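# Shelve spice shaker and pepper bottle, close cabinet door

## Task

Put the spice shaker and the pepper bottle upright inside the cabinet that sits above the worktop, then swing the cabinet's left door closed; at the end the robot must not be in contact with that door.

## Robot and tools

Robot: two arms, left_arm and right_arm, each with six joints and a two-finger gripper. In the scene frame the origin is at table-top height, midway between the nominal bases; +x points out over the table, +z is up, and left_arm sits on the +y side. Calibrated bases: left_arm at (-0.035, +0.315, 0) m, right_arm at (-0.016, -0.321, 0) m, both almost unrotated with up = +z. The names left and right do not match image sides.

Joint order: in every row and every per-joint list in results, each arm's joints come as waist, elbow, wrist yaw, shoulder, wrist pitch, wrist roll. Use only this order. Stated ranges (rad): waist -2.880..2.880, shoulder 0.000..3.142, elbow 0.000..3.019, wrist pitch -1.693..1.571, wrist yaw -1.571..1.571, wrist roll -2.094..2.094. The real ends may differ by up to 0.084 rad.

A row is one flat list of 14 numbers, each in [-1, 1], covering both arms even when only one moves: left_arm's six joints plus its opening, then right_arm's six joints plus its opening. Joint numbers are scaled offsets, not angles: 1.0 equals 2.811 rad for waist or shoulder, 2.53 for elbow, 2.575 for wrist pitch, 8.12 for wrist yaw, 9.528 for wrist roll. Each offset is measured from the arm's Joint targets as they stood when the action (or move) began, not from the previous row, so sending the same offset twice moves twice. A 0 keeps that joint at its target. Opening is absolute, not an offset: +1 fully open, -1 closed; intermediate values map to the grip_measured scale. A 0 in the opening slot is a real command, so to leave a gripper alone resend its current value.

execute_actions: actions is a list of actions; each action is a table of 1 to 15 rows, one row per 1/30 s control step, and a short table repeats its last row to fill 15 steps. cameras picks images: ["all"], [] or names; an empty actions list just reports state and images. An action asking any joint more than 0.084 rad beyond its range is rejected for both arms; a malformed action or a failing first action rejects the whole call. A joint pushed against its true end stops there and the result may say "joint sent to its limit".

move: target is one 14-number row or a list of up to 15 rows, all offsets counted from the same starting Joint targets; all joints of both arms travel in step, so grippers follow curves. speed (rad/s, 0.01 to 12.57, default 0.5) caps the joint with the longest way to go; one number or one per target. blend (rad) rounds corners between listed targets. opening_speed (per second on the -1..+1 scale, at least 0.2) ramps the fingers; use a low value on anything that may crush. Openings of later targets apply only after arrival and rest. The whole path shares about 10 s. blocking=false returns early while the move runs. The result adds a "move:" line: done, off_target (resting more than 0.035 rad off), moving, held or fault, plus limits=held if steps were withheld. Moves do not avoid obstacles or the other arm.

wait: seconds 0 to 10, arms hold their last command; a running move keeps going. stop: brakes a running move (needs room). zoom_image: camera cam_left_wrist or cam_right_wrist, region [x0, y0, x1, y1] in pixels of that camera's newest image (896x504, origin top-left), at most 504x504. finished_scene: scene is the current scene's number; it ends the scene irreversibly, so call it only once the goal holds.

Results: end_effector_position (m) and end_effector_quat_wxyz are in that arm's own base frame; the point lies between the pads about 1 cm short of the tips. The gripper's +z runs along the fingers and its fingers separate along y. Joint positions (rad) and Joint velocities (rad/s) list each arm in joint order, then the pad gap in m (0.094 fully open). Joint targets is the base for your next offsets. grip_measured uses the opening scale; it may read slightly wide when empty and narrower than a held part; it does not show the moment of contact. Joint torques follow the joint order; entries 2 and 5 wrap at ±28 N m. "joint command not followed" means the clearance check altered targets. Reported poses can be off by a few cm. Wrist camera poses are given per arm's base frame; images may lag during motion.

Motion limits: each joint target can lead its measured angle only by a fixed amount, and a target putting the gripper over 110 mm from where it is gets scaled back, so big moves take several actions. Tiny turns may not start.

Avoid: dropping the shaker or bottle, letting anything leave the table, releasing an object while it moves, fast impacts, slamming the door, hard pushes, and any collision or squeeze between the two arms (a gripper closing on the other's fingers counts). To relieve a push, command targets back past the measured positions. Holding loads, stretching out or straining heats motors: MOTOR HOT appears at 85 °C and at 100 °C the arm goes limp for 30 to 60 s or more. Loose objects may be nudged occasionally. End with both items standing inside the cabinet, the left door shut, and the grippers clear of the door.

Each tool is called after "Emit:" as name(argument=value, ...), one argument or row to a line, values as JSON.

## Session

Emit:
execute_actions(
  actions=[],
)

Scene clock: 0.00 s.
left_arm: end_effector_position=(+0.1589, -0.4255, +0.3519) grip_measured=+1.000 end_effector_quat_wxyz=(+0.687, +0.167, +0.707, +0.018) | right_arm: end_effector_position=(+0.4637, -0.0246, +0.1281) grip_measured=+1.000 end_effector_quat_wxyz=(-0.025, -0.157, +0.987, +0.010)
Joint names: [waist, elbow, wrist yaw, shoulder, wrist pitch, wrist roll]
Joint positions: left_arm=[-1.593 0.89 -1.379 1.231 0.051 -0.026 0.094] | right_arm=[-0.056 1.3 -0.01 1.646 -1.278 -0.37 0.094]
Joint velocities: within noise
Joint torques (N m): no reading
Motor temperatures (°C): left_arm=[27 27 23 29 26 23 25] | right_arm=[23 26 26 25 26 22 25]
Heat: left arm: hottest shoulder 29 °C; right arm: hottest elbow 26 °C.
Joint targets: left_arm=[-1.593 0.910 -1.379 1.235 0.053 -0.026] | right_arm=[-0.056 1.326 -0.010 1.642 -1.277 -0.370]
Tool commands: left_gripper/opening=+1.0 right_gripper/opening=+1.0
camera_calibration:
cam_left_wrist: T_world_to_cam=[[-0.281588, -0.953737, -0.105323, -0.338981], [-0.674816, 0.274871, -0.684886, 0.486257], [0.682152, -0.121782, -0.720998, 0.218471], [0, 0, 0, 1]] pos_world=[0.083651, -0.43035, 0.454845]
cam_right_wrist: T_world_to_cam=[[0.42767, -0.903603, 0.0244777, -0.23469], [-0.636593, -0.28185, 0.717851, 0.216074], [-0.641754, -0.322586, -0.695766, 0.505365], [0, 0, 0, 1]] pos_world=[0.562241, 0.0118575, 0.202251]

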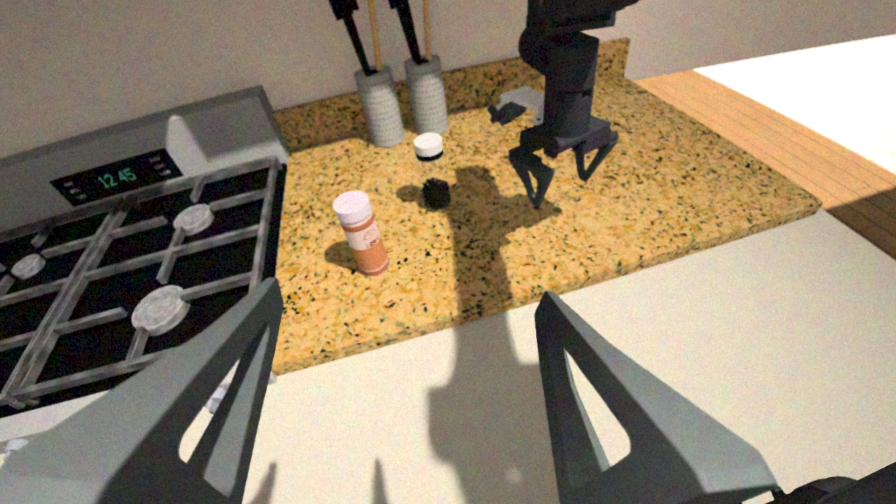

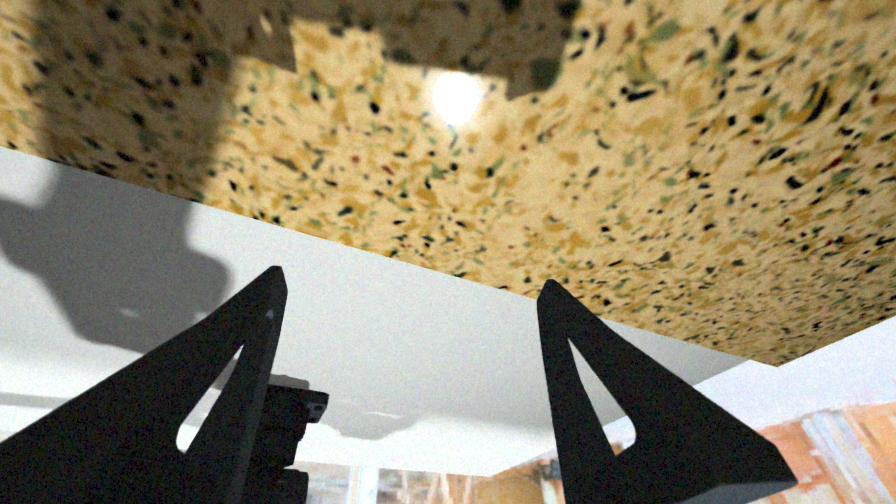

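Emit:
move(
  target=[
    [0.5311,0.1146,0.1698,-0.1725,-0.1953,0.0027,-0.9,0,0.017,0,-0.2035,0.3802,0.0388,0.1],
    [0.5311,0.1146,0.1698,-0.1725,-0.1953,0.0027,-0.9,0.1153,0.025,0.0344,-0.2035,0.3802,0.0388,0.1],
  ],
  speed=0.9,
  blend=0.1,
  opening_speed=1.5,
  cameras=["all"],
)

Scene clock: 3.77 s.
left_arm: end_effector_position=(+0.3850, -0.0419, +0.5808) grip_measured=-0.897 end_effector_quat_wxyz=(+0.694, +0.035, +0.718, -0.040) | right_arm: end_effector_position=(+0.5047, +0.0876, +0.5793) grip_measured=+0.103 end_effector_quat_wxyz=(+0.687, -0.007, +0.726, -0.010)
Joint names: [waist, elbow, wrist yaw, shoulder, wrist pitch, wrist roll]
Joint positions: left_arm=[-0.108 1.156 -0.002 0.749 -0.441 -0.009 0.005] | right_arm=[0.261 1.332 0.266 1.074 -0.315 -0.01 0.052]
Joint torques (N m): left_arm=[2.08 13.91 0.08 -0.85 1.22 0.22] | right_arm=[0.38 16.84 0.15 -7.06 2.48 0.2]
Heat: left arm: hottest shoulder 29 °C; right arm: hottest elbow 27 °C.
Joint targets: left_arm=[-0.100 1.200 0.000 0.750 -0.450 0.000] | right_arm=[0.268 1.389 0.269 1.070 -0.298 -0.001]
move: off_target (left_arm, right_arm); left_arm: the elbow is farthest, 0.044 rad from its target; right_arm: the elbow is farthest, 0.057 rad from its target
camera_calibration:
cam_left_wrist: T_world_to_cam=[[-0.173285, -0.97183, 0.159747, -0.0817119], [-0.705861, 0.00943361, -0.708288, 0.704565], [0.686828, -0.235495, -0.687611, 0.250051], [0, 0, 0, 1]] pos_world=[0.311423, -0.0271709, 0.684026]
cam_right_wrist: T_world_to_cam=[[-0.0548951, -0.986699, 0.153006, 0.0144251], [-0.726472, -0.065658, -0.684052, 0.788521], [0.685, -0.148706, -0.713205, 0.206984], [0, 0, 0, 1]] pos_world=[0.431846, 0.0967858, 0.684805]

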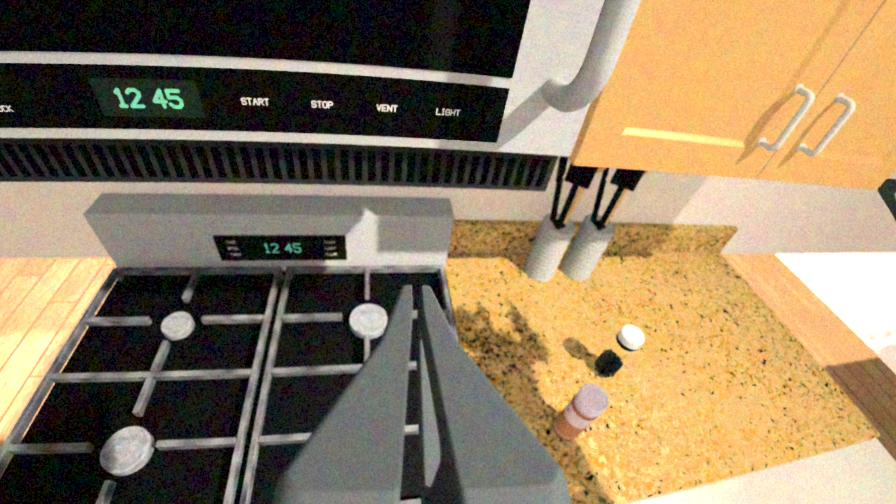

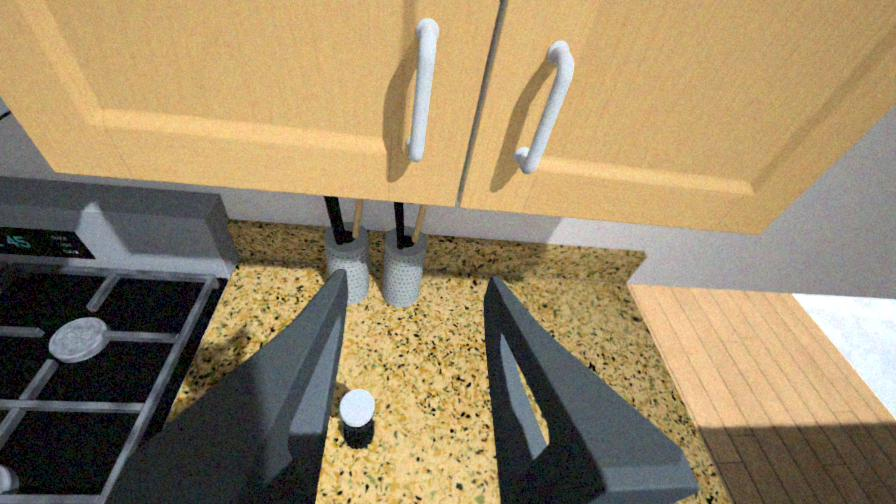

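Emit:
move(
  target=[0,0,0,0,0,0,-0.9,0,0,0,-0.14,0.0,0,0.1],
  speed=0.9,
  cameras=["cam_right_wrist"],
)

Scene clock: 5.67 s.
left_arm: end_effector_position=(+0.3850, -0.0419, +0.5807) grip_measured=-0.897 end_effector_quat_wxyz=(+0.694, +0.035, +0.718, -0.040) | right_arm: end_effector_position=(+0.2848, +0.0287, +0.7530) grip_measured=+0.103 end_effector_quat_wxyz=(+0.825, +0.035, +0.563, +0.030)
Joint names: [waist, elbow, wrist yaw, shoulder, wrist pitch, wrist roll]
Joint positions: left_arm=[-0.108 1.156 -0.002 0.749 -0.441 -0.009 0.005] | right_arm=[0.261 1.362 0.266 0.668 -0.307 -0.01 0.052]
Joint torques (N m): left_arm=[2.08 13.93 0.07 -0.85 1.21 0.22] | right_arm=[0.62 11.66 0.02 2.78 2.02 0.18]
Heat: left arm: hottest shoulder 29 °C; right arm: hottest elbow 27 °C.
Joint targets: left_arm=[-0.100 1.200 0.000 0.750 -0.451 0.000] | right_arm=[0.268 1.389 0.269 0.677 -0.298 -0.001]
move: off_target (left_arm); left_arm: the elbow is farthest, 0.044 rad from its target
camera_calibration:
cam_right_wrist: T_world_to_cam=[[-0.0901397, -0.995914, 0.0054746, 0.039112], [-0.375566, 0.0289001, -0.926345, 0.823565], [0.922402, -0.0855565, -0.376636, 0.149878], [0, 0, 0, 1]] pos_world=[0.17458, 0.0279741, 0.81914]
Images, in order (width x height): cam_right_wrist 896x504.

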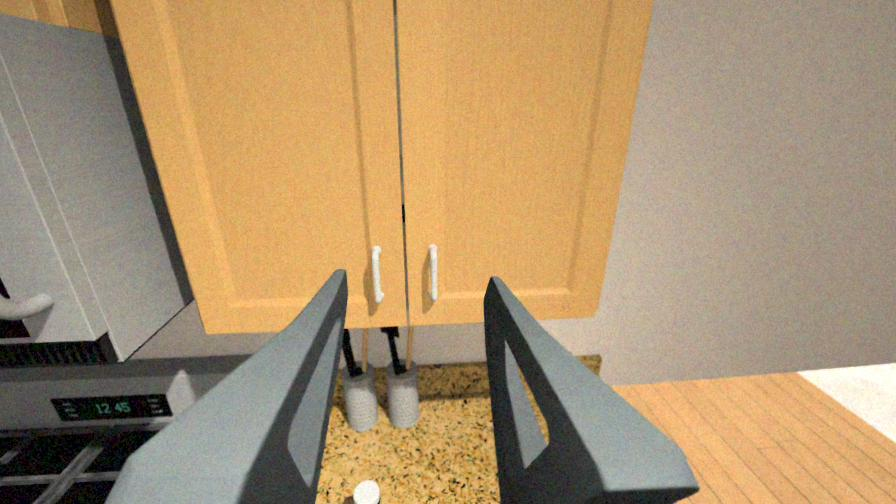

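Emit:
move(
  target=[0,0,0,0,0,0,-0.9,0,0,0,0.14,0,0,0.1],
  speed=0.6,
  cameras=["cam_right_wrist"],
)

Scene clock: 8.30 s.
left_arm: end_effector_position=(+0.3850, -0.0419, +0.5807) grip_measured=-0.897 end_effector_quat_wxyz=(+0.694, +0.035, +0.718, -0.040) | right_arm: end_effector_position=(+0.5025, +0.0868, +0.5988) grip_measured=+0.103 end_effector_quat_wxyz=(+0.700, -0.003, +0.714, -0.007)
Joint names: [waist, elbow, wrist yaw, shoulder, wrist pitch, wrist roll]
Joint positions: left_arm=[-0.108 1.156 -0.002 0.749 -0.441 -0.009 0.005] | right_arm=[0.261 1.362 0.267 1.075 -0.307 -0.01 0.052]
Joint torques (N m): left_arm=[1.9 13.9 0.08 -1.08 1.22 0.22] | right_arm=[0.03 13.9 0.15 -6.48 2.15 0.16]
Heat: left arm: hottest shoulder 29 °C; right arm: hottest elbow 27 °C.
Joint targets: left_arm=[-0.100 1.200 0.000 0.750 -0.451 0.000] | right_arm=[0.268 1.389 0.270 1.070 -0.298 -0.001]
move: off_target (left_arm); left_arm: the elbow is farthest, 0.044 rad from its target
camera_calibration:
cam_right_wrist: T_world_to_cam=[[-0.0612584, -0.988058, 0.141381, 0.0208042], [-0.702115, -0.0580197, -0.709696, 0.802688], [0.709424, -0.14274, -0.690176, 0.195671], [0, 0, 0, 1]] pos_world=[0.42604, 0.0950576, 0.701771]
Images, in order (width x height): cam_right_wrist 896x504.

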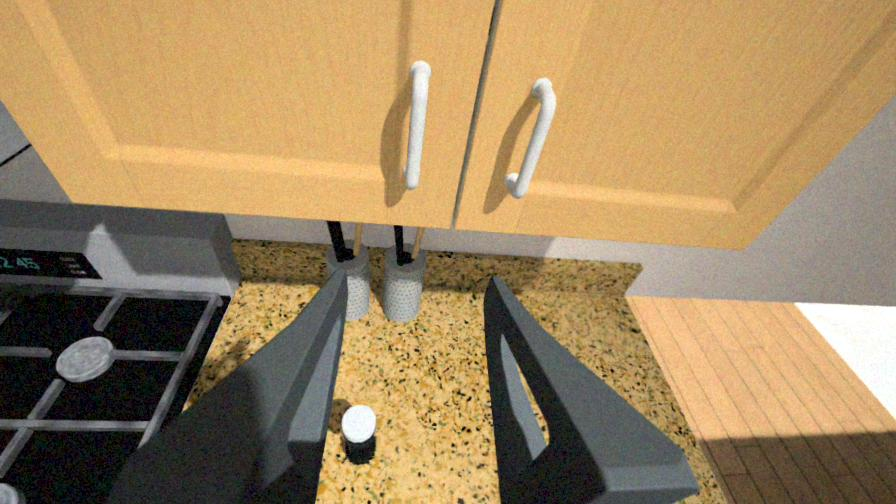

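Emit:
move(
  target=[0,0,0,0,0,0,-0.9,-0.03557,0.1407,-0.01108,0.13945,0.01786,0,0.1],
  speed=0.45,
  cameras=["cam_right_wrist"],
)

Scene clock: 10.10 s.
left_arm: end_effector_position=(+0.3850, -0.0419, +0.5807) grip_measured=-0.897 end_effector_quat_wxyz=(+0.694, +0.035, +0.718, -0.040) | right_arm: end_effector_position=(+0.6549, +0.0888, +0.5921) grip_measured=+0.103 end_effector_quat_wxyz=(+0.693, -0.006, +0.721, -0.006)
Joint names: [waist, elbow, wrist yaw, shoulder, wrist pitch, wrist roll]
Joint positions: left_arm=[-0.108 1.156 -0.002 0.749 -0.441 -0.009 0.005] | right_arm=[0.183 1.685 0.183 1.454 -0.271 -0.01 0.052]
Joint torques (N m): left_arm=[1.9 13.93 0.09 -0.85 1.18 0.22] | right_arm=[-1.14 17.01 -0.18 -12.86 2.48 0.19]
Heat: left arm: hottest shoulder 29 °C; right arm: hottest elbow 28 °C.
Joint targets: left_arm=[-0.100 1.200 0.000 0.750 -0.451 0.000] | right_arm=[0.168 1.745 0.179 1.462 -0.252 -0.001]
move: off_target (left_arm, right_arm); left_arm: the elbow is farthest, 0.044 rad from its target; right_arm: the elbow is farthest, 0.060 rad from its target
camera_calibration:
cam_right_wrist: T_world_to_cam=[[-0.0528518, -0.988138, 0.144188, 0.0258562], [-0.715216, -0.0633095, -0.696031, 0.905943], [0.696903, -0.139912, -0.703386, 0.0990219], [0, 0, 0, 1]] pos_world=[0.580302, 0.0967586, 0.696486]
Images, in order (width x height): cam_right_wrist 896x504.

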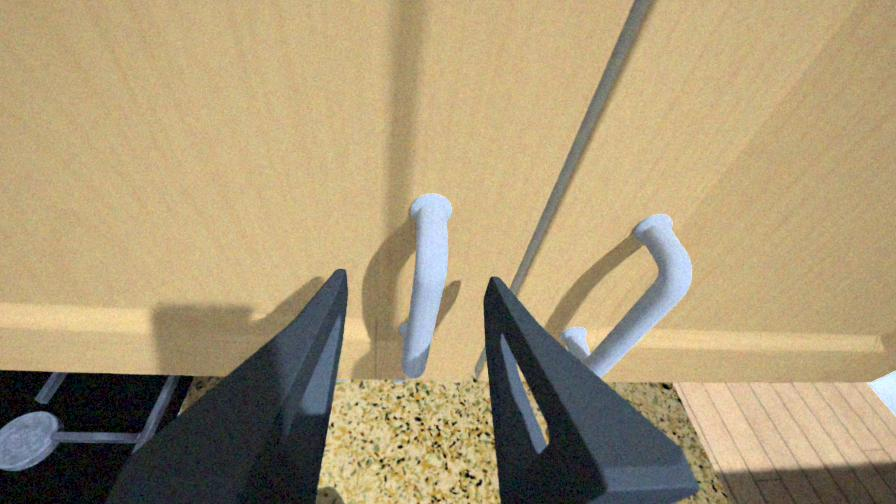

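Emit:
move(
  target=[0,0,0,0,0,0,-0.9,0,0,0,0,0,0,-0.9],
  opening_speed=0.8,
  cameras=["cam_right_wrist"],
)

Scene clock: 11.67 s.
left_arm: end_effector_position=(+0.3850, -0.0419, +0.5807) grip_measured=-0.897 end_effector_quat_wxyz=(+0.694, +0.035, +0.718, -0.040) | right_arm: end_effector_position=(+0.6550, +0.0879, +0.5921) grip_measured=-0.802 end_effector_quat_wxyz=(+0.693, -0.005, +0.721, -0.005)
Joint names: [waist, elbow, wrist yaw, shoulder, wrist pitch, wrist roll]
Joint positions: left_arm=[-0.108 1.156 -0.002 0.749 -0.441 -0.009 0.005] | right_arm=[0.181 1.685 0.182 1.454 -0.271 -0.007 0.009]
Joint torques (N m): left_arm=[2.14 13.91 0.08 -0.67 1.22 0.23] | right_arm=[-0.56 17.07 -0.18 -11.87 2.63 0.11]
Heat: left arm: hottest shoulder 29 °C; right arm: hottest elbow 29 °C.
Joint targets: left_arm=[-0.100 1.200 0.000 0.750 -0.451 0.000] | right_arm=[0.168 1.745 0.179 1.462 -0.252 -0.001]
move: off_target (left_arm, right_arm); left_arm: the elbow is farthest, 0.044 rad from its target; right_arm: the elbow is farthest, 0.060 rad from its target
camera_calibration:
cam_right_wrist: T_world_to_cam=[[-0.0537436, -0.988536, 0.141094, 0.0274817], [-0.715286, -0.0604827, -0.69621, 0.905908], [0.696762, -0.13834, -0.703835, 0.0989702], [0, 0, 0, 1]] pos_world=[0.580502, 0.0956499, 0.696483]
Images, in order (width x height): cam_right_wrist 896x504.

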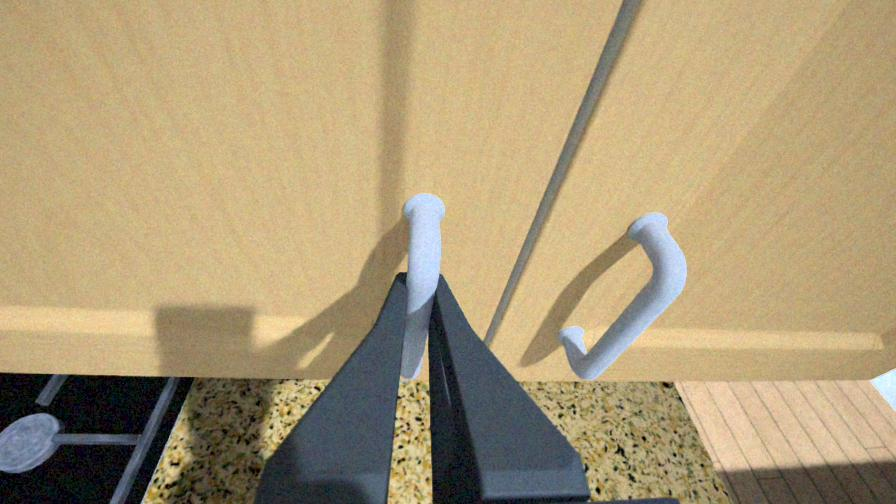

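Emit:
move(
  target=[
    [0,0,0,0,0,0,-0.9,0.0582,-0.0435,0.0525,-0.0395,0,0,-0.95],
    [0,0,0,0,0,0,-0.9,0.1296,-0.051,0.1095,-0.0466,-0.0008,0,-0.95],
    [0,0,0,0,0,0,-0.9,0.1832,-0.0289,0.1538,-0.0256,0.0004,0,-0.95],
  ],
  speed=0.4,
  blend=0.1,
  cameras=["cam_right_wrist"],
)

Scene clock: 15.60 s.
left_arm: end_effector_position=(+0.3850, -0.0419, +0.5807) grip_measured=-0.897 end_effector_quat_wxyz=(+0.694, +0.035, +0.718, -0.040) | right_arm: end_effector_position=(+0.4927, +0.1740, +0.5916) grip_measured=-0.805 end_effector_quat_wxyz=(+0.652, +0.246, +0.666, -0.267)
Joint names: [waist, elbow, wrist yaw, shoulder, wrist pitch, wrist roll]
Joint positions: left_arm=[-0.108 1.156 -0.002 0.749 -0.441 -0.009 0.005] | right_arm=[0.671 1.603 1.415 1.389 -0.264 0.014 0.009]
Joint torques (N m): left_arm=[1.96 13.9 0.08 -0.73 1.22 0.22] | right_arm=[0.62 17.46 0.63 -11.75 1.81 0.03]
Heat: left arm: hottest shoulder 29 °C; right arm: hottest elbow 29 °C.
Joint targets: left_arm=[-0.100 1.200 0.000 0.750 -0.451 0.000] | right_arm=[0.683 1.672 1.428 1.390 -0.251 -0.001]
move: off_target (left_arm, right_arm); left_arm: the elbow is farthest, 0.044 rad from its target; right_arm: the elbow is farthest, 0.068 rad from its target
camera_calibration:
cam_right_wrist: T_world_to_cam=[[-0.708968, -0.686903, 0.159776, 0.363243], [-0.561592, 0.41284, -0.717062, 0.648873], [0.426591, -0.598103, -0.678449, 0.421747], [0, 0, 0, 1]] pos_world=[0.442016, 0.233881, 0.693379]
Images, in order (width x height): cam_right_wrist 896x504.

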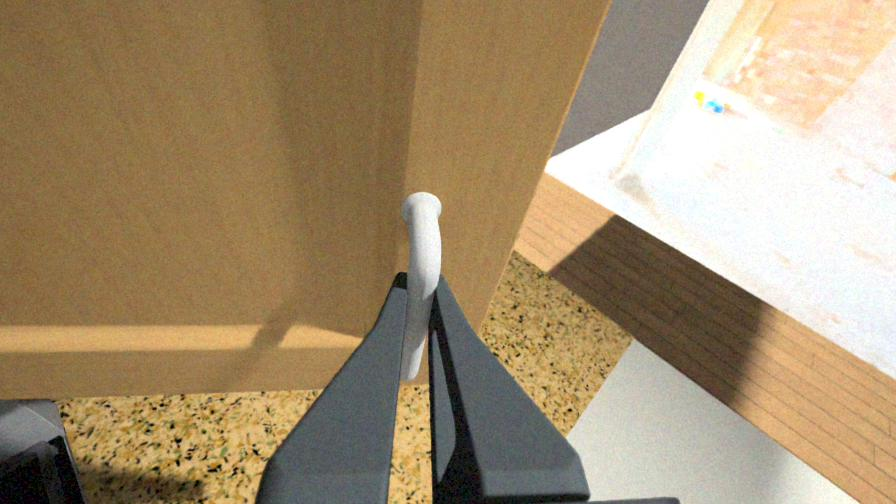

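Emit:
move(
  target=[
    [0,0,0,0,0,0,-0.9,0,0,0,0,0,0,0.2],
    [0,0,0,0,0,0,-0.9,0.0238,0.0059,0.0068,0.0053,0.0027,0,0.2],
    [0,0,0,0,0,0,-0.9,0.0651,-0.0296,0.0047,-0.0285,0.0008,0,0.2],
    [0,0,0,0,0,0,-0.9,-0.0007,-0.1502,-0.0674,-0.1921,-0.0594,0,0.2],
    [0,0,0,0,0,0,-0.9,-0.2942,-0.1632,-0.1936,-0.2227,-0.08,0,-0.9],
  ],
  speed=[0.3,0.3,0.4,1.0,1.2],
  blend=[0,0,0.1,0.1,0],
  cameras=["cam_right_wrist"],
)

Scene clock: 19.97 s.
left_arm: end_effector_position=(+0.3850, -0.0419, +0.5807) grip_measured=-0.897 end_effector_quat_wxyz=(+0.694, +0.035, +0.718, -0.040) | right_arm: end_effector_position=(+0.3791, -0.0256, +0.6311) grip_measured=-0.896 end_effector_quat_wxyz=(+0.720, -0.003, +0.694, +0.005)
Joint names: [waist, elbow, wrist yaw, shoulder, wrist pitch, wrist roll]
Joint positions: left_arm=[-0.108 1.156 -0.002 0.749 -0.441 -0.009 0.005] | right_arm=[-0.13 1.259 -0.141 0.771 -0.45 0.007 0.005]
Joint torques (N m): left_arm=[1.96 13.87 0.08 -0.85 1.22 0.23] | right_arm=[-0.91 10.47 -0.23 -2.43 1.55 0.04]
Heat: left arm: hottest elbow 30 °C; right arm: hottest elbow 30 °C.
Joint targets: left_arm=[-0.100 1.200 0.000 0.750 -0.451 0.000] | right_arm=[-0.144 1.259 -0.144 0.764 -0.457 -0.001]
move: off_target (left_arm); blend cut to 0.0581 rad at target 3; left_arm: the elbow is farthest, 0.044 rad from its target
camera_calibration:
cam_right_wrist: T_world_to_cam=[[-0.0518373, -0.991279, 0.121158, -0.0932591], [-0.659324, -0.0571507, -0.749683, 0.741496], [0.750069, -0.118744, -0.650612, 0.249795], [0, 0, 0, 1]] pos_world=[0.296688, -0.0204071, 0.729706]
Images, in order (width x height): cam_right_wrist 896x504.

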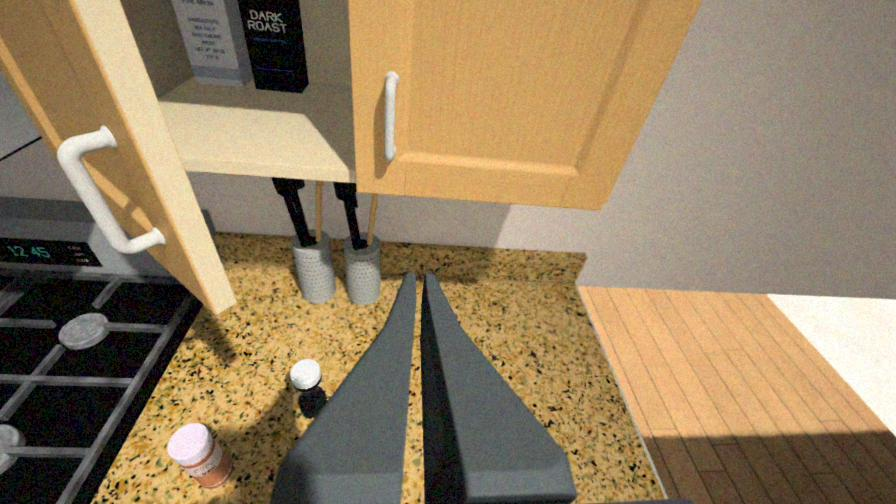

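Emit:
move(
  target=[
    [0,0,0,0,0,0,-0.9,0.0512,0.1142,0.0177,0.1742,0.0781,0,-0.9],
    [0,0,0,0,0,0,-0.9,0.1768,0.1375,0.0612,0.1985,0.0812,0,-0.9],
    [0,0,0,0,0,0,-0.9,0.2753,0.1846,0.083,0.2416,0.0823,0,-0.9],
  ],
  speed=[0.9,0.4,0.3],
  blend=0.08,
  cameras=["cam_right_wrist"],
)

Scene clock: 23.27 s.
left_arm: end_effector_position=(+0.3850, -0.0419, +0.5807) grip_measured=-0.897 end_effector_quat_wxyz=(+0.694, +0.035, +0.718, -0.040) | right_arm: end_effector_position=(+0.5654, +0.2931, +0.5973) grip_measured=-0.897 end_effector_quat_wxyz=(+0.699, -0.037, +0.714, +0.025)
Joint names: [waist, elbow, wrist yaw, shoulder, wrist pitch, wrist roll]
Joint positions: left_arm=[-0.108 1.156 -0.002 0.749 -0.441 -0.009 0.005] | right_arm=[0.615 1.665 0.528 1.432 -0.259 -0.003 0.005]
Joint torques (N m): left_arm=[1.85 13.94 0.08 -0.85 1.22 0.23] | right_arm=[1.49 16.96 0.06 -10.99 2.35 0.1]
Motor temperatures (°C): left_arm=[27 30 23 29 26 23 25] | right_arm=[23 31 26 26 27 22 25]
Heat: left arm: hottest elbow 30 °C; right arm: hottest elbow 31 °C.
Joint targets: left_arm=[-0.100 1.200 0.000 0.750 -0.451 0.000] | right_arm=[0.630 1.726 0.530 1.443 -0.245 -0.001]
move: off_target (left_arm, right_arm); left_arm: the elbow is farthest, 0.044 rad from its target; right_arm: the elbow is farthest, 0.061 rad from its target
camera_calibration:
cam_right_wrist: T_world_to_cam=[[0.031429, -0.98935, 0.142126, 0.176246], [-0.695135, -0.123811, -0.708137, 0.872137], [0.718192, -0.0765407, -0.691623, 0.156053], [0, 0, 0, 1]] pos_world=[0.488637, 0.294293, 0.700473]
Images, in order (width x height): cam_right_wrist 896x504.

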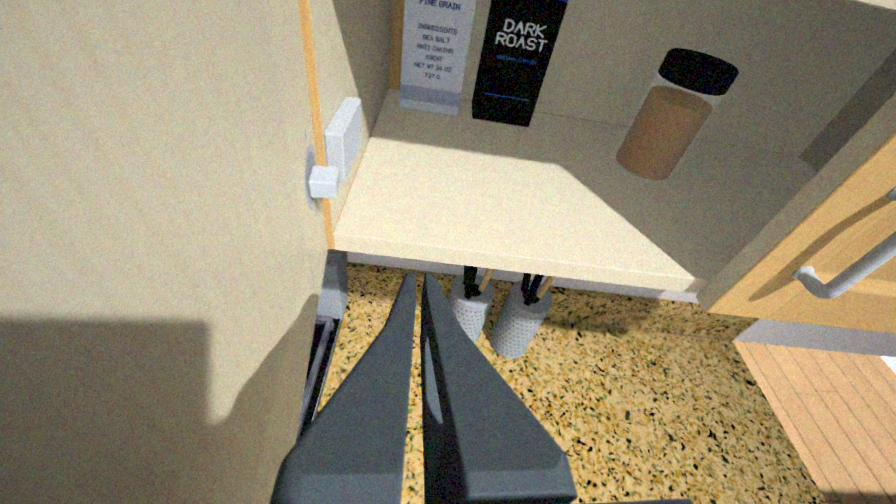

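Emit:
move(
  target=[
    [0,0,0,0,0,0,-0.9,-0.0818,-0.1526,-0.0653,-0.2021,-0.1146,0,-0.9],
    [0,0,0,0,0,0,-0.9,-0.0619,-0.5245,-0.0653,-0.1203,0.3692,0,1],
  ],
  speed=[0.7,1.0],
  blend=[0.1,0],
  cameras=["cam_right_wrist"],
)

Scene clock: 27.70 s.
left_arm: end_effector_position=(+0.3850, -0.0419, +0.5807) grip_measured=-0.897 end_effector_quat_wxyz=(+0.694, +0.035, +0.718, -0.040) | right_arm: end_effector_position=(+0.4054, +0.1895, +0.2494) grip_measured=+0.996 end_effector_quat_wxyz=(+0.686, -0.155, +0.694, +0.151)
Joint names: [waist, elbow, wrist yaw, shoulder, wrist pitch, wrist roll]
Joint positions: left_arm=[-0.108 1.156 -0.002 0.749 -0.441 -0.009 0.005] | right_arm=[0.439 0.397 0.003 1.096 0.687 -0.003 0.094]
Joint torques (N m): left_arm=[1.79 13.94 0.09 -0.91 1.24 0.22] | right_arm=[0.73 9.94 -0.17 -3.72 2.36 0.09]
Heat: left arm: hottest elbow 31 °C; right arm: hottest elbow 31 °C.
Joint targets: left_arm=[-0.100 1.200 0.000 0.750 -0.451 0.000] | right_arm=[0.456 0.399 0.000 1.105 0.706 -0.001]
move: off_target (left_arm); left_arm: the elbow is farthest, 0.044 rad from its target
camera_calibration:
cam_right_wrist: T_world_to_cam=[[0.366982, -0.921274, 0.128756, -0.0173631], [-0.608358, -0.342402, -0.716004, 0.509949], [0.703722, 0.184431, -0.68612, -0.0226033], [0, 0, 0, 1]] pos_world=[0.33251, 0.16278, 0.351853]
Images, in order (width x height): cam_right_wrist 896x504.

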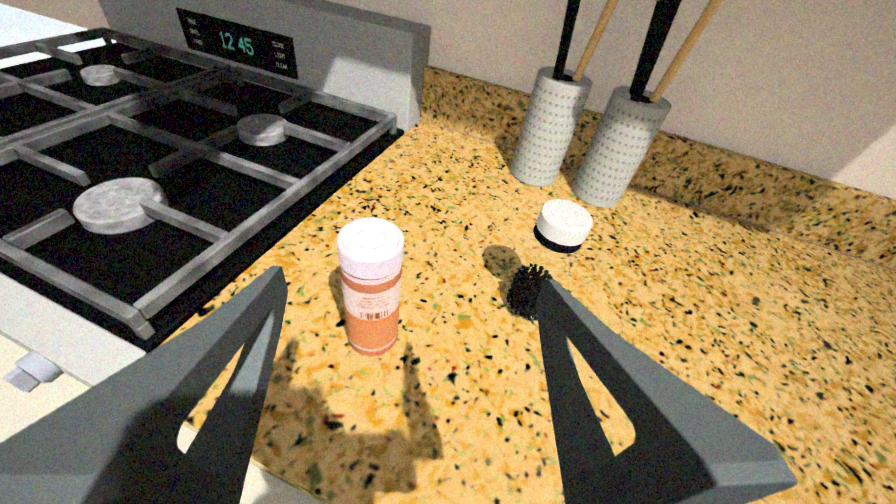

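Emit:
move(
  target=[0,0,0,0,0,0,-0.9,0.0157,0.0075,0,0.2658,0.2751,0,1],
  speed=0.7,
  cameras=["cam_right_wrist"],
)

Scene clock: 29.93 s.
left_arm: end_effector_position=(+0.3850, -0.0419, +0.5807) grip_measured=-0.897 end_effector_quat_wxyz=(+0.694, +0.035, +0.718, -0.040) | right_arm: end_effector_position=(+0.4275, +0.2234, +0.0860) grip_measured=+0.997 end_effector_quat_wxyz=(+0.670, -0.173, +0.703, +0.163)
Joint names: [waist, elbow, wrist yaw, shoulder, wrist pitch, wrist roll]
Joint positions: left_arm=[-0.108 1.156 -0.002 0.749 -0.441 -0.009 0.005] | right_arm=[0.484 0.397 0.003 1.841 1.395 -0.003 0.094]
Joint torques (N m): left_arm=[1.96 13.89 0.07 -0.79 1.18 0.22] | right_arm=[0.97 5.18 -0.11 -9.17 2.47 0.09]
Heat: left arm: hottest elbow 31 °C; right arm: hottest elbow 31 °C.
Joint targets: left_arm=[-0.100 1.200 0.000 0.750 -0.451 0.000] | right_arm=[0.500 0.418 0.000 1.852 1.414 -0.001]
move: off_target (left_arm); left_arm: the elbow is farthest, 0.044 rad from its target
camera_calibration:
cam_right_wrist: T_world_to_cam=[[0.411674, -0.901875, 0.130939, 0.00320916], [-0.615811, -0.381207, -0.689535, 0.427589], [0.671789, 0.20323, -0.712318, -0.144791], [0, 0, 0, 1]] pos_world=[0.359262, 0.19532, 0.19128]
Images, in order (width x height): cam_right_wrist 896x504.

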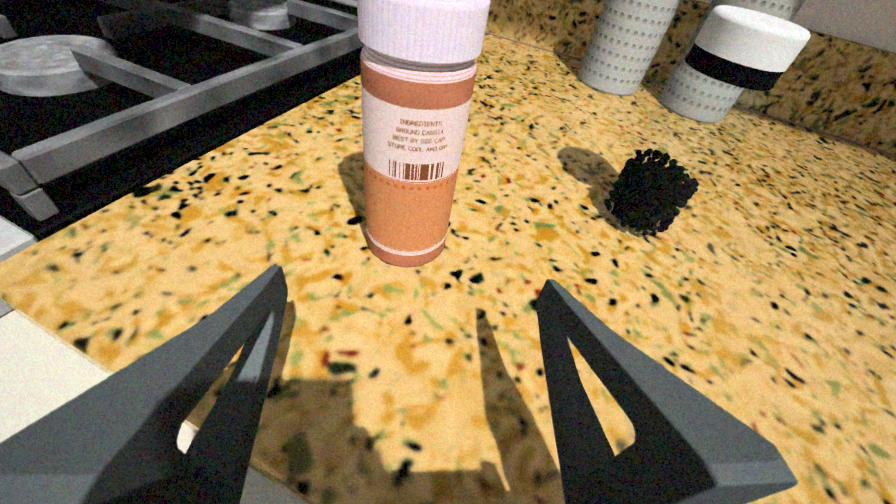

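Emit:
move(
  target=[0,0,0,0,0,0,-0.9,0.0007,0.1372,0,0.0445,-0.0551,0,1],
  speed=0.25,
  cameras=["cam_right_wrist"],
)

Scene clock: 32.07 s.
left_arm: end_effector_position=(+0.3850, -0.0419, +0.5807) grip_measured=-0.897 end_effector_quat_wxyz=(+0.694, +0.035, +0.718, -0.040) | right_arm: end_effector_position=(+0.5344, +0.2806, +0.1095) grip_measured=+0.997 end_effector_quat_wxyz=(+0.706, -0.165, +0.667, +0.172)
Joint names: [waist, elbow, wrist yaw, shoulder, wrist pitch, wrist roll]
Joint positions: left_arm=[-0.108 1.156 -0.002 0.749 -0.441 -0.009 0.005] | right_arm=[0.485 0.735 0.003 1.959 1.279 -0.003 0.094]
Joint torques (N m): left_arm=[2.14 13.91 0.09 -0.79 1.18 0.22] | right_arm=[1.61 8.06 -0.18 -12.45 1.62 0.15]
Heat: left arm: hottest elbow 32 °C; right arm: hottest elbow 31 °C.
Joint targets: left_arm=[-0.100 1.200 0.000 0.750 -0.451 0.000] | right_arm=[0.502 0.765 0.000 1.977 1.272 -0.001]
move: off_target (left_arm); left_arm: the elbow is farthest, 0.044 rad from its target
camera_calibration:
cam_right_wrist: T_world_to_cam=[[0.401197, -0.907508, 0.12438, 0.0156264], [-0.547875, -0.346564, -0.761397, 0.493331], [0.73408, 0.237326, -0.636242, -0.26261], [0, 0, 0, 1]] pos_world=[0.456791, 0.247476, 0.206593]
Images, in order (width x height): cam_right_wrist 896x504.

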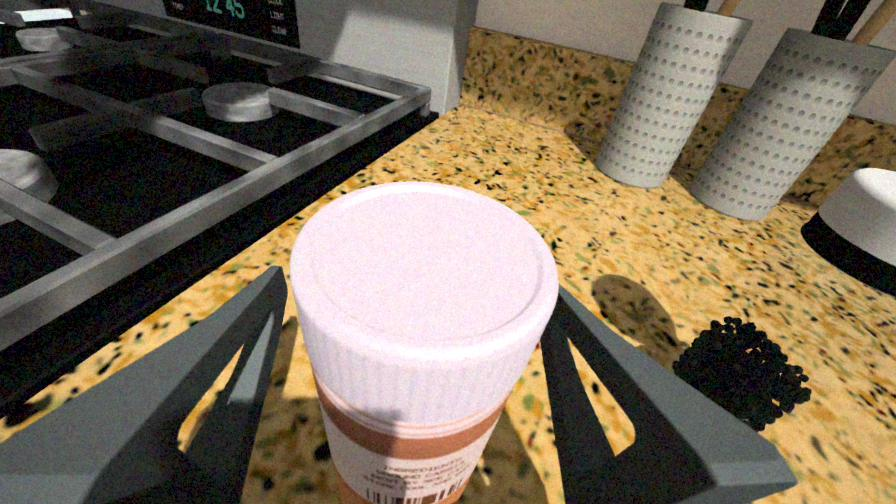

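Emit:
move(
  target=[0,0,0,0,0,0,-0.9,-0.0025,-0.0265,0,0,-0.008,0,1],
  speed=0.25,
  cameras=["cam_right_wrist"],
)

Scene clock: 33.33 s.
left_arm: end_effector_position=(+0.3850, -0.0419, +0.5807) grip_measured=-0.897 end_effector_quat_wxyz=(+0.694, +0.035, +0.718, -0.040) | right_arm: end_effector_position=(+0.5234, +0.2748, +0.0899) grip_measured=+0.997 end_effector_quat_wxyz=(+0.686, -0.170, +0.688, +0.168)
Joint names: [waist, elbow, wrist yaw, shoulder, wrist pitch, wrist roll]
Joint positions: left_arm=[-0.108 1.156 -0.002 0.749 -0.441 -0.009 0.005] | right_arm=[0.485 0.7 0.003 1.962 1.258 -0.003 0.094]
Joint torques (N m): left_arm=[1.85 13.91 0.07 -1.03 1.21 0.21] | right_arm=[1.14 4.67 -0.15 -13.22 1.77 0.09]
Heat: left arm: hottest elbow 32 °C; right arm: hottest elbow 31 °C.
Joint targets: left_arm=[-0.100 1.200 0.000 0.750 -0.451 0.000] | right_arm=[0.495 0.698 0.000 1.978 1.252 -0.001]
move: off_target (left_arm); left_arm: the elbow is farthest, 0.044 rad from its target
camera_calibration:
cam_right_wrist: T_world_to_cam=[[0.407761, -0.904045, 0.128196, 0.0124227], [-0.586485, -0.366922, -0.722083, 0.492574], [0.699834, 0.219252, -0.679825, -0.238945], [0, 0, 0, 1]] pos_world=[0.451043, 0.244356, 0.191646]
Images, in order (width x height): cam_right_wrist 896x504.

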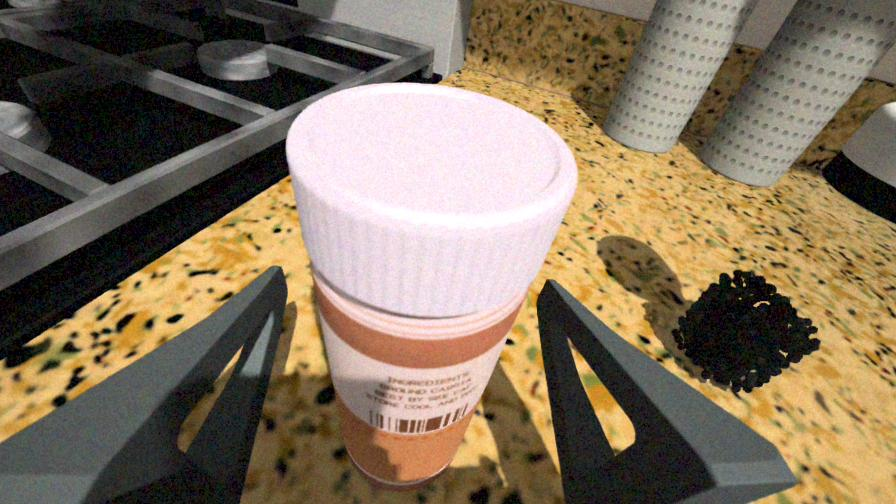

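Emit:
move(
  target=[0,0,0,0,0,0,-0.9,0,0,0,0,0,0,-0.3],
  opening_speed=0.8,
  cameras=["cam_right_wrist"],
)

Scene clock: 35.27 s.
left_arm: end_effector_position=(+0.3850, -0.0419, +0.5807) grip_measured=-0.897 end_effector_quat_wxyz=(+0.694, +0.035, +0.718, -0.040) | right_arm: end_effector_position=(+0.5233, +0.2750, +0.0899) grip_measured=+0.007 end_effector_quat_wxyz=(+0.686, -0.170, +0.687, +0.168)
Joint names: [waist, elbow, wrist yaw, shoulder, wrist pitch, wrist roll]
Joint positions: left_arm=[-0.108 1.156 -0.002 0.749 -0.441 -0.009 0.005] | right_arm=[0.485 0.7 0.002 1.962 1.258 -0.003 0.047]
Joint torques (N m): left_arm=[1.85 13.93 0.08 -0.85 1.22 0.21] | right_arm=[0.38 4.72 -0.1 -12.86 1.58 0.15]
Heat: left arm: hottest elbow 32 °C; right arm: hottest elbow 31 °C.
Joint targets: left_arm=[-0.100 1.200 0.000 0.750 -0.451 0.000] | right_arm=[0.495 0.698 0.000 1.978 1.252 -0.001]
move: off_target (left_arm); left_arm: the elbow is farthest, 0.044 rad from its target
camera_calibration:
cam_right_wrist: T_world_to_cam=[[0.408815, -0.903561, 0.128246, 0.0119498], [-0.586022, -0.367635, -0.722095, 0.492521], [0.699605, 0.220048, -0.679802, -0.238994], [0, 0, 0, 1]] pos_world=[0.450945, 0.244456, 0.191646]
Images, in order (width x height): cam_right_wrist 896x504.

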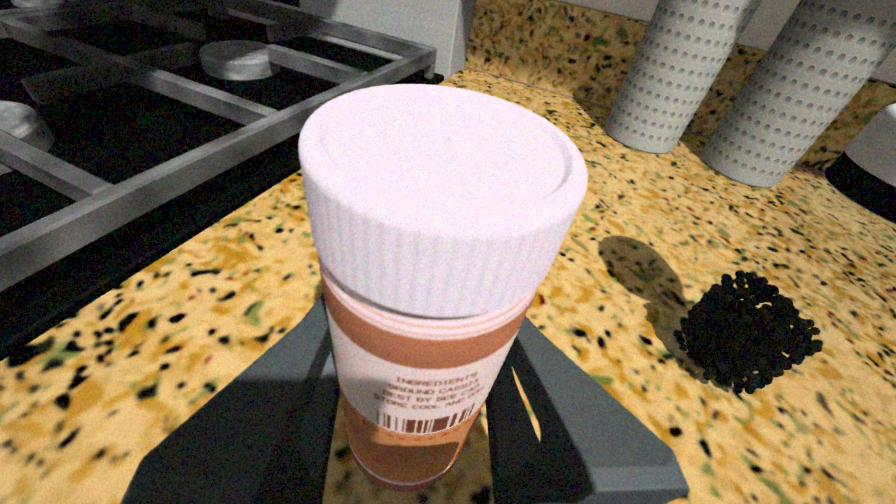

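Emit:
move(
  target=[
    [0,0,0,0,0,0,-0.9,0,-0.0071,0,-0.1145,-0.094,0,-0.3],
    [0,0,0,0,0,0,-0.9,-0.0267,0.0731,0,-0.3426,-0.4163,0,-0.3],
    [0,0,0,0,0,0,-0.9,-0.0534,0.2498,0,-0.3906,-0.6357,0,-0.3],
    [0,0,0,0,0,0,-0.9,-0.0534,0.3486,0,-0.2391,-0.5678,0,-0.3],
  ],
  speed=[0.35,0.7,0.6,0.4],
  blend=[0.08,0.1,0.08,0],
  cameras=["cam_right_wrist"],
)

Scene clock: 40.60 s.
left_arm: end_effector_position=(+0.3850, -0.0419, +0.5807) grip_measured=-0.897 end_effector_quat_wxyz=(+0.694, +0.035, +0.718, -0.040) | right_arm: end_effector_position=(+0.5692, +0.2147, +0.5826) grip_measured=+0.007 end_effector_quat_wxyz=(+0.684, -0.130, +0.707, +0.124)
Joint names: [waist, elbow, wrist yaw, shoulder, wrist pitch, wrist roll]
Joint positions: left_arm=[-0.108 1.156 -0.002 0.749 -0.441 -0.009 0.005] | right_arm=[0.362 1.509 0.002 1.306 -0.236 -0.003 0.047]
Joint torques (N m): left_arm=[1.96 13.91 0.08 -0.91 1.24 0.22] | right_arm=[-0.79 18.39 -0.1 -10.93 2.7 0.13]
Heat: left arm: hottest elbow 33 °C; right arm: hottest elbow 32 °C.
Joint targets: left_arm=[-0.100 1.200 0.000 0.750 -0.451 0.000] | right_arm=[0.345 1.580 0.000 1.305 -0.210 -0.001]
move: off_target (left_arm, right_arm); left_arm: the elbow is farthest, 0.044 rad from its target; right_arm: the elbow is farthest, 0.071 rad from its target
camera_calibration:
cam_right_wrist: T_world_to_cam=[[0.298241, -0.945607, 0.129925, -0.0534975], [-0.646347, -0.30024, -0.701492, 0.860868], [0.702344, 0.125237, -0.700734, 0.108209], [0, 0, 0, 1]] pos_world=[0.496375, 0.194327, 0.686668]
Images, in order (width x height): cam_right_wrist 896x504.

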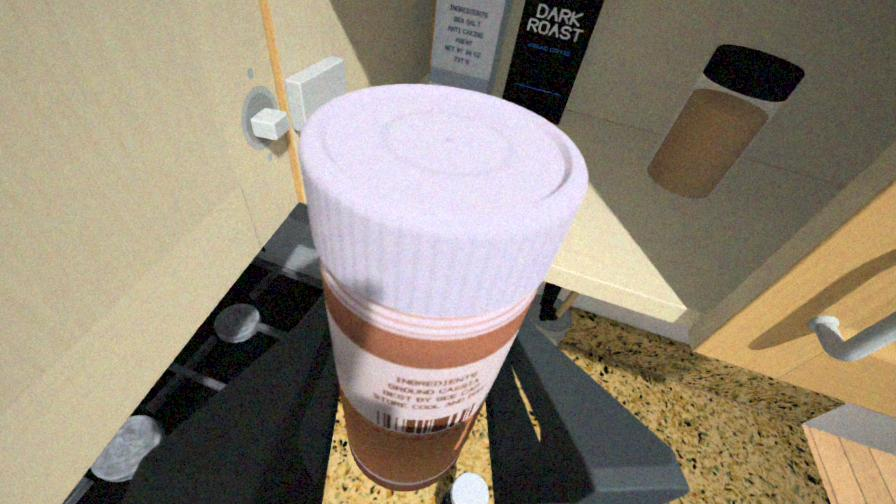

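Emit:
move(
  target=[
    [0,0,0,0,0,0,-0.9,-0.0107,0.0237,0,0.0018,-0.0136,0,-0.3],
    [0,0,0,0,0,0,-0.9,-0.0107,0.1304,0,0.096,-0.014,0,-0.3],
  ],
  speed=[0.2,0.3],
  blend=[0.02,0],
  cameras=["cam_right_wrist"],
)

Scene clock: 43.10 s.
left_arm: end_effector_position=(+0.3850, -0.0419, +0.5807) grip_measured=-0.897 end_effector_quat_wxyz=(+0.694, +0.035, +0.718, -0.040) | right_arm: end_effector_position=(+0.6655, +0.2265, +0.6176) grip_measured=+0.007 end_effector_quat_wxyz=(+0.706, -0.115, +0.689, +0.116)
Joint names: [waist, elbow, wrist yaw, shoulder, wrist pitch, wrist roll]
Joint positions: left_arm=[-0.108 1.156 -0.002 0.749 -0.441 -0.009 0.005] | right_arm=[0.329 1.84 0.002 1.569 -0.246 -0.003 0.047]
Joint torques (N m): left_arm=[1.85 13.91 0.08 -0.91 1.25 0.21] | right_arm=[-0.44 17.84 -0.11 -14.27 1.74 0.13]
Heat: left arm: hottest elbow 33 °C; right arm: hottest elbow 33 °C.
Joint targets: left_arm=[-0.100 1.200 0.000 0.750 -0.451 0.000] | right_arm=[0.315 1.910 0.000 1.575 -0.246 -0.001]
move: off_target (left_arm, right_arm); left_arm: the elbow is farthest, 0.044 rad from its target; right_arm: the elbow is farthest, 0.070 rad from its target
camera_calibration:
cam_right_wrist: T_world_to_cam=[[0.260096, -0.957268, 0.126442, -0.0453892], [-0.616494, -0.265418, -0.741275, 0.948063], [0.743159, 0.114852, -0.659184, 0.0130583], [0, 0, 0, 1]] pos_world=[0.586576, 0.206684, 0.717122]
Images, in order (width x height): cam_right_wrist 896x504.

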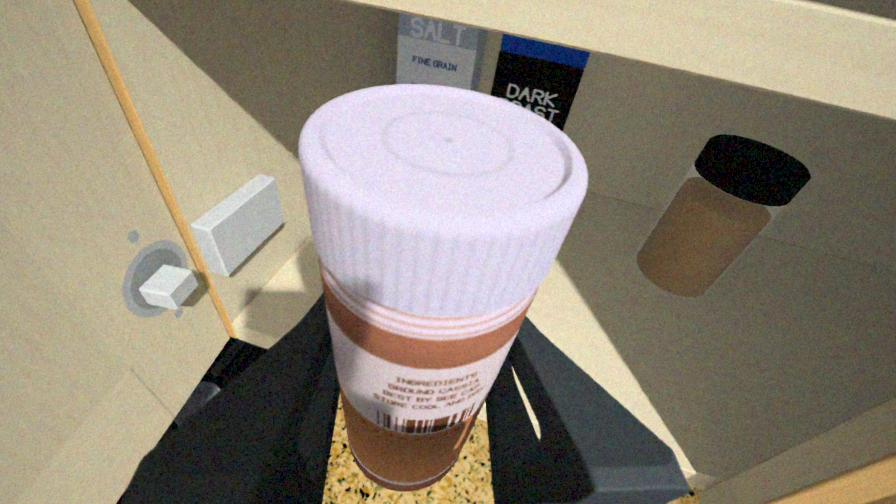

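Emit:
move(
  target=[0,0,0,0,0,0,-0.9,0,0.1577,0,0.1042,-0.0462,0,-0.3],
  speed=0.25,
  cameras=["cam_right_wrist"],
)

Scene clock: 45.57 s.
left_arm: end_effector_position=(+0.3850, -0.0419, +0.5807) grip_measured=-0.897 end_effector_quat_wxyz=(+0.694, +0.035, +0.718, -0.040) | right_arm: end_effector_position=(+0.6984, +0.2488, +0.6809) grip_measured=+0.007 end_effector_quat_wxyz=(+0.716, -0.119, +0.675, +0.130)
Joint names: [waist, elbow, wrist yaw, shoulder, wrist pitch, wrist roll]
Joint positions: left_arm=[-0.108 1.156 -0.002 0.749 -0.441 -0.009 0.005] | right_arm=[0.339 2.228 -0.014 1.751 -0.416 0.007 0.047]
Joint torques (N m): left_arm=[2.02 13.89 0.08 -0.97 1.25 0.22] | right_arm=[-1.14 18.26 0.54 -6.48 3.99 0.02]
Heat: left arm: hottest elbow 33 °C; right arm: hottest elbow 33 °C.
Joint targets: left_arm=[-0.100 1.200 0.000 0.750 -0.451 0.000] | right_arm=[0.315 2.309 0.000 1.868 -0.366 -0.001]
move: off_target (left_arm, right_arm); left_arm: the elbow is farthest, 0.044 rad from its target; right_arm: the shoulder is farthest, 0.117 rad from its target
camera_calibration:
cam_right_wrist: T_world_to_cam=[[0.28219, -0.952357, 0.115694, -0.0499785], [-0.586267, -0.266646, -0.764978, 1.01652], [0.759382, 0.148041, -0.63358, -0.00917679], [0, 0, 0, 1]] pos_world=[0.617021, 0.224811, 0.77758]
Images, in order (width x height): cam_right_wrist 896x504.

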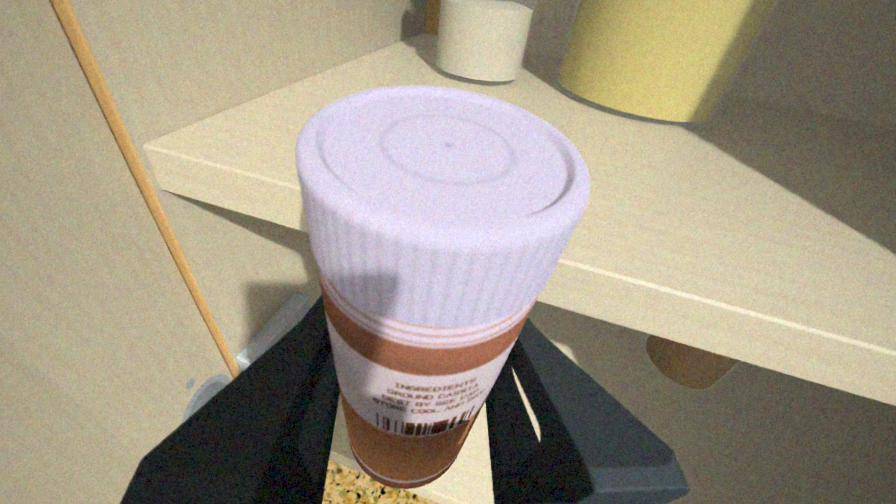

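Emit:
move(
  target=[0,0,0,0,0,0,-0.9,0,-0.2605,0,-0.1683,0.0513,0,-0.3],
  speed=0.35,
  cameras=["cam_right_wrist"],
)

Scene clock: 48.57 s.
left_arm: end_effector_position=(+0.3850, -0.0419, +0.5807) grip_measured=-0.897 end_effector_quat_wxyz=(+0.694, +0.035, +0.718, -0.040) | right_arm: end_effector_position=(+0.6178, +0.2114, +0.5868) grip_measured=+0.007 end_effector_quat_wxyz=(+0.682, -0.119, +0.712, +0.115)
Joint names: [waist, elbow, wrist yaw, shoulder, wrist pitch, wrist roll]
Joint positions: left_arm=[-0.108 1.156 -0.002 0.749 -0.441 -0.009 0.005] | right_arm=[0.33 1.642 -0.003 1.425 -0.259 0.002 0.047]
Joint torques (N m): left_arm=[1.96 13.9 0.07 -0.79 1.18 0.22] | right_arm=[-1.44 12.04 0.1 -15.44 2.76 0.12]
Heat: left arm: hottest elbow 34 °C; right arm: hottest elbow 34 °C.
Joint targets: left_arm=[-0.100 1.200 0.000 0.750 -0.451 0.000] | right_arm=[0.315 1.650 0.000 1.395 -0.234 -0.001]
move: off_target (left_arm); left_arm: the elbow is farthest, 0.044 rad from its target
camera_calibration:
cam_right_wrist: T_world_to_cam=[[0.273672, -0.953576, 0.125682, -0.0522507], [-0.661641, -0.281487, -0.69498, 0.895909], [0.698094, 0.10704, -0.70796, 0.0880901], [0, 0, 0, 1]] pos_world=[0.545574, 0.192932, 0.69157]
Images, in order (width x height): cam_right_wrist 896x504.

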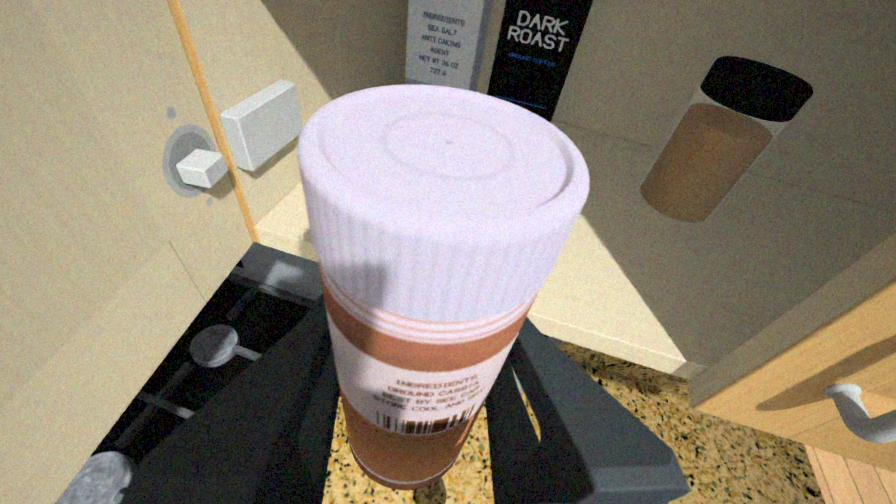

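Emit:
move(
  target=[0,0,0,0,0,0,-0.9,0,0.115,0,0.0783,-0.0089,0,-0.3],
  speed=0.3,
  cameras=["cam_right_wrist"],
)

Scene clock: 50.63 s.
left_arm: end_effector_position=(+0.3850, -0.0419, +0.5807) grip_measured=-0.897 end_effector_quat_wxyz=(+0.694, +0.035, +0.718, -0.040) | right_arm: end_effector_position=(+0.6796, +0.2326, +0.6068) grip_measured=+0.007 end_effector_quat_wxyz=(+0.699, -0.116, +0.696, +0.118)
Joint names: [waist, elbow, wrist yaw, shoulder, wrist pitch, wrist roll]
Joint positions: left_arm=[-0.108 1.156 -0.002 0.749 -0.441 -0.009 0.005] | right_arm=[0.33 1.87 -0.003 1.607 -0.259 0.002 0.047]
Joint torques (N m): left_arm=[1.9 13.9 0.07 -0.85 1.25 0.22] | right_arm=[-0.85 18.09 0.12 -15.15 1.72 0.04]
Heat: left arm: hottest elbow 34 °C; right arm: hottest elbow 34 °C.
Joint targets: left_arm=[-0.100 1.200 0.000 0.750 -0.451 0.000] | right_arm=[0.315 1.941 0.000 1.615 -0.256 -0.001]
move: off_target (left_arm, right_arm); left_arm: the elbow is farthest, 0.044 rad from its target; right_arm: the elbow is farthest, 0.071 rad from its target
camera_calibration:
cam_right_wrist: T_world_to_cam=[[0.26823, -0.95544, 0.123234, -0.045935], [-0.630316, -0.270798, -0.727578, 0.952675], [0.728529, 0.117482, -0.674866, 0.0136758], [0, 0, 0, 1]] pos_world=[0.602845, 0.212488, 0.708035]
Images, in order (width x height): cam_right_wrist 896x504.

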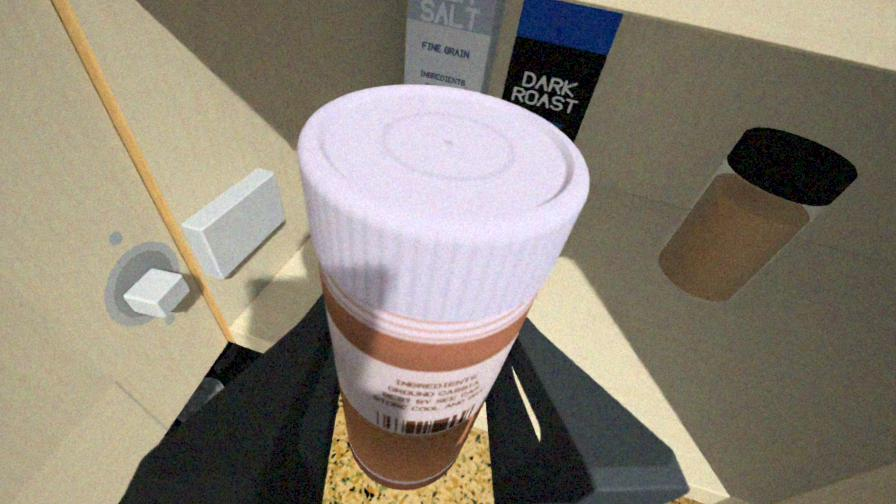

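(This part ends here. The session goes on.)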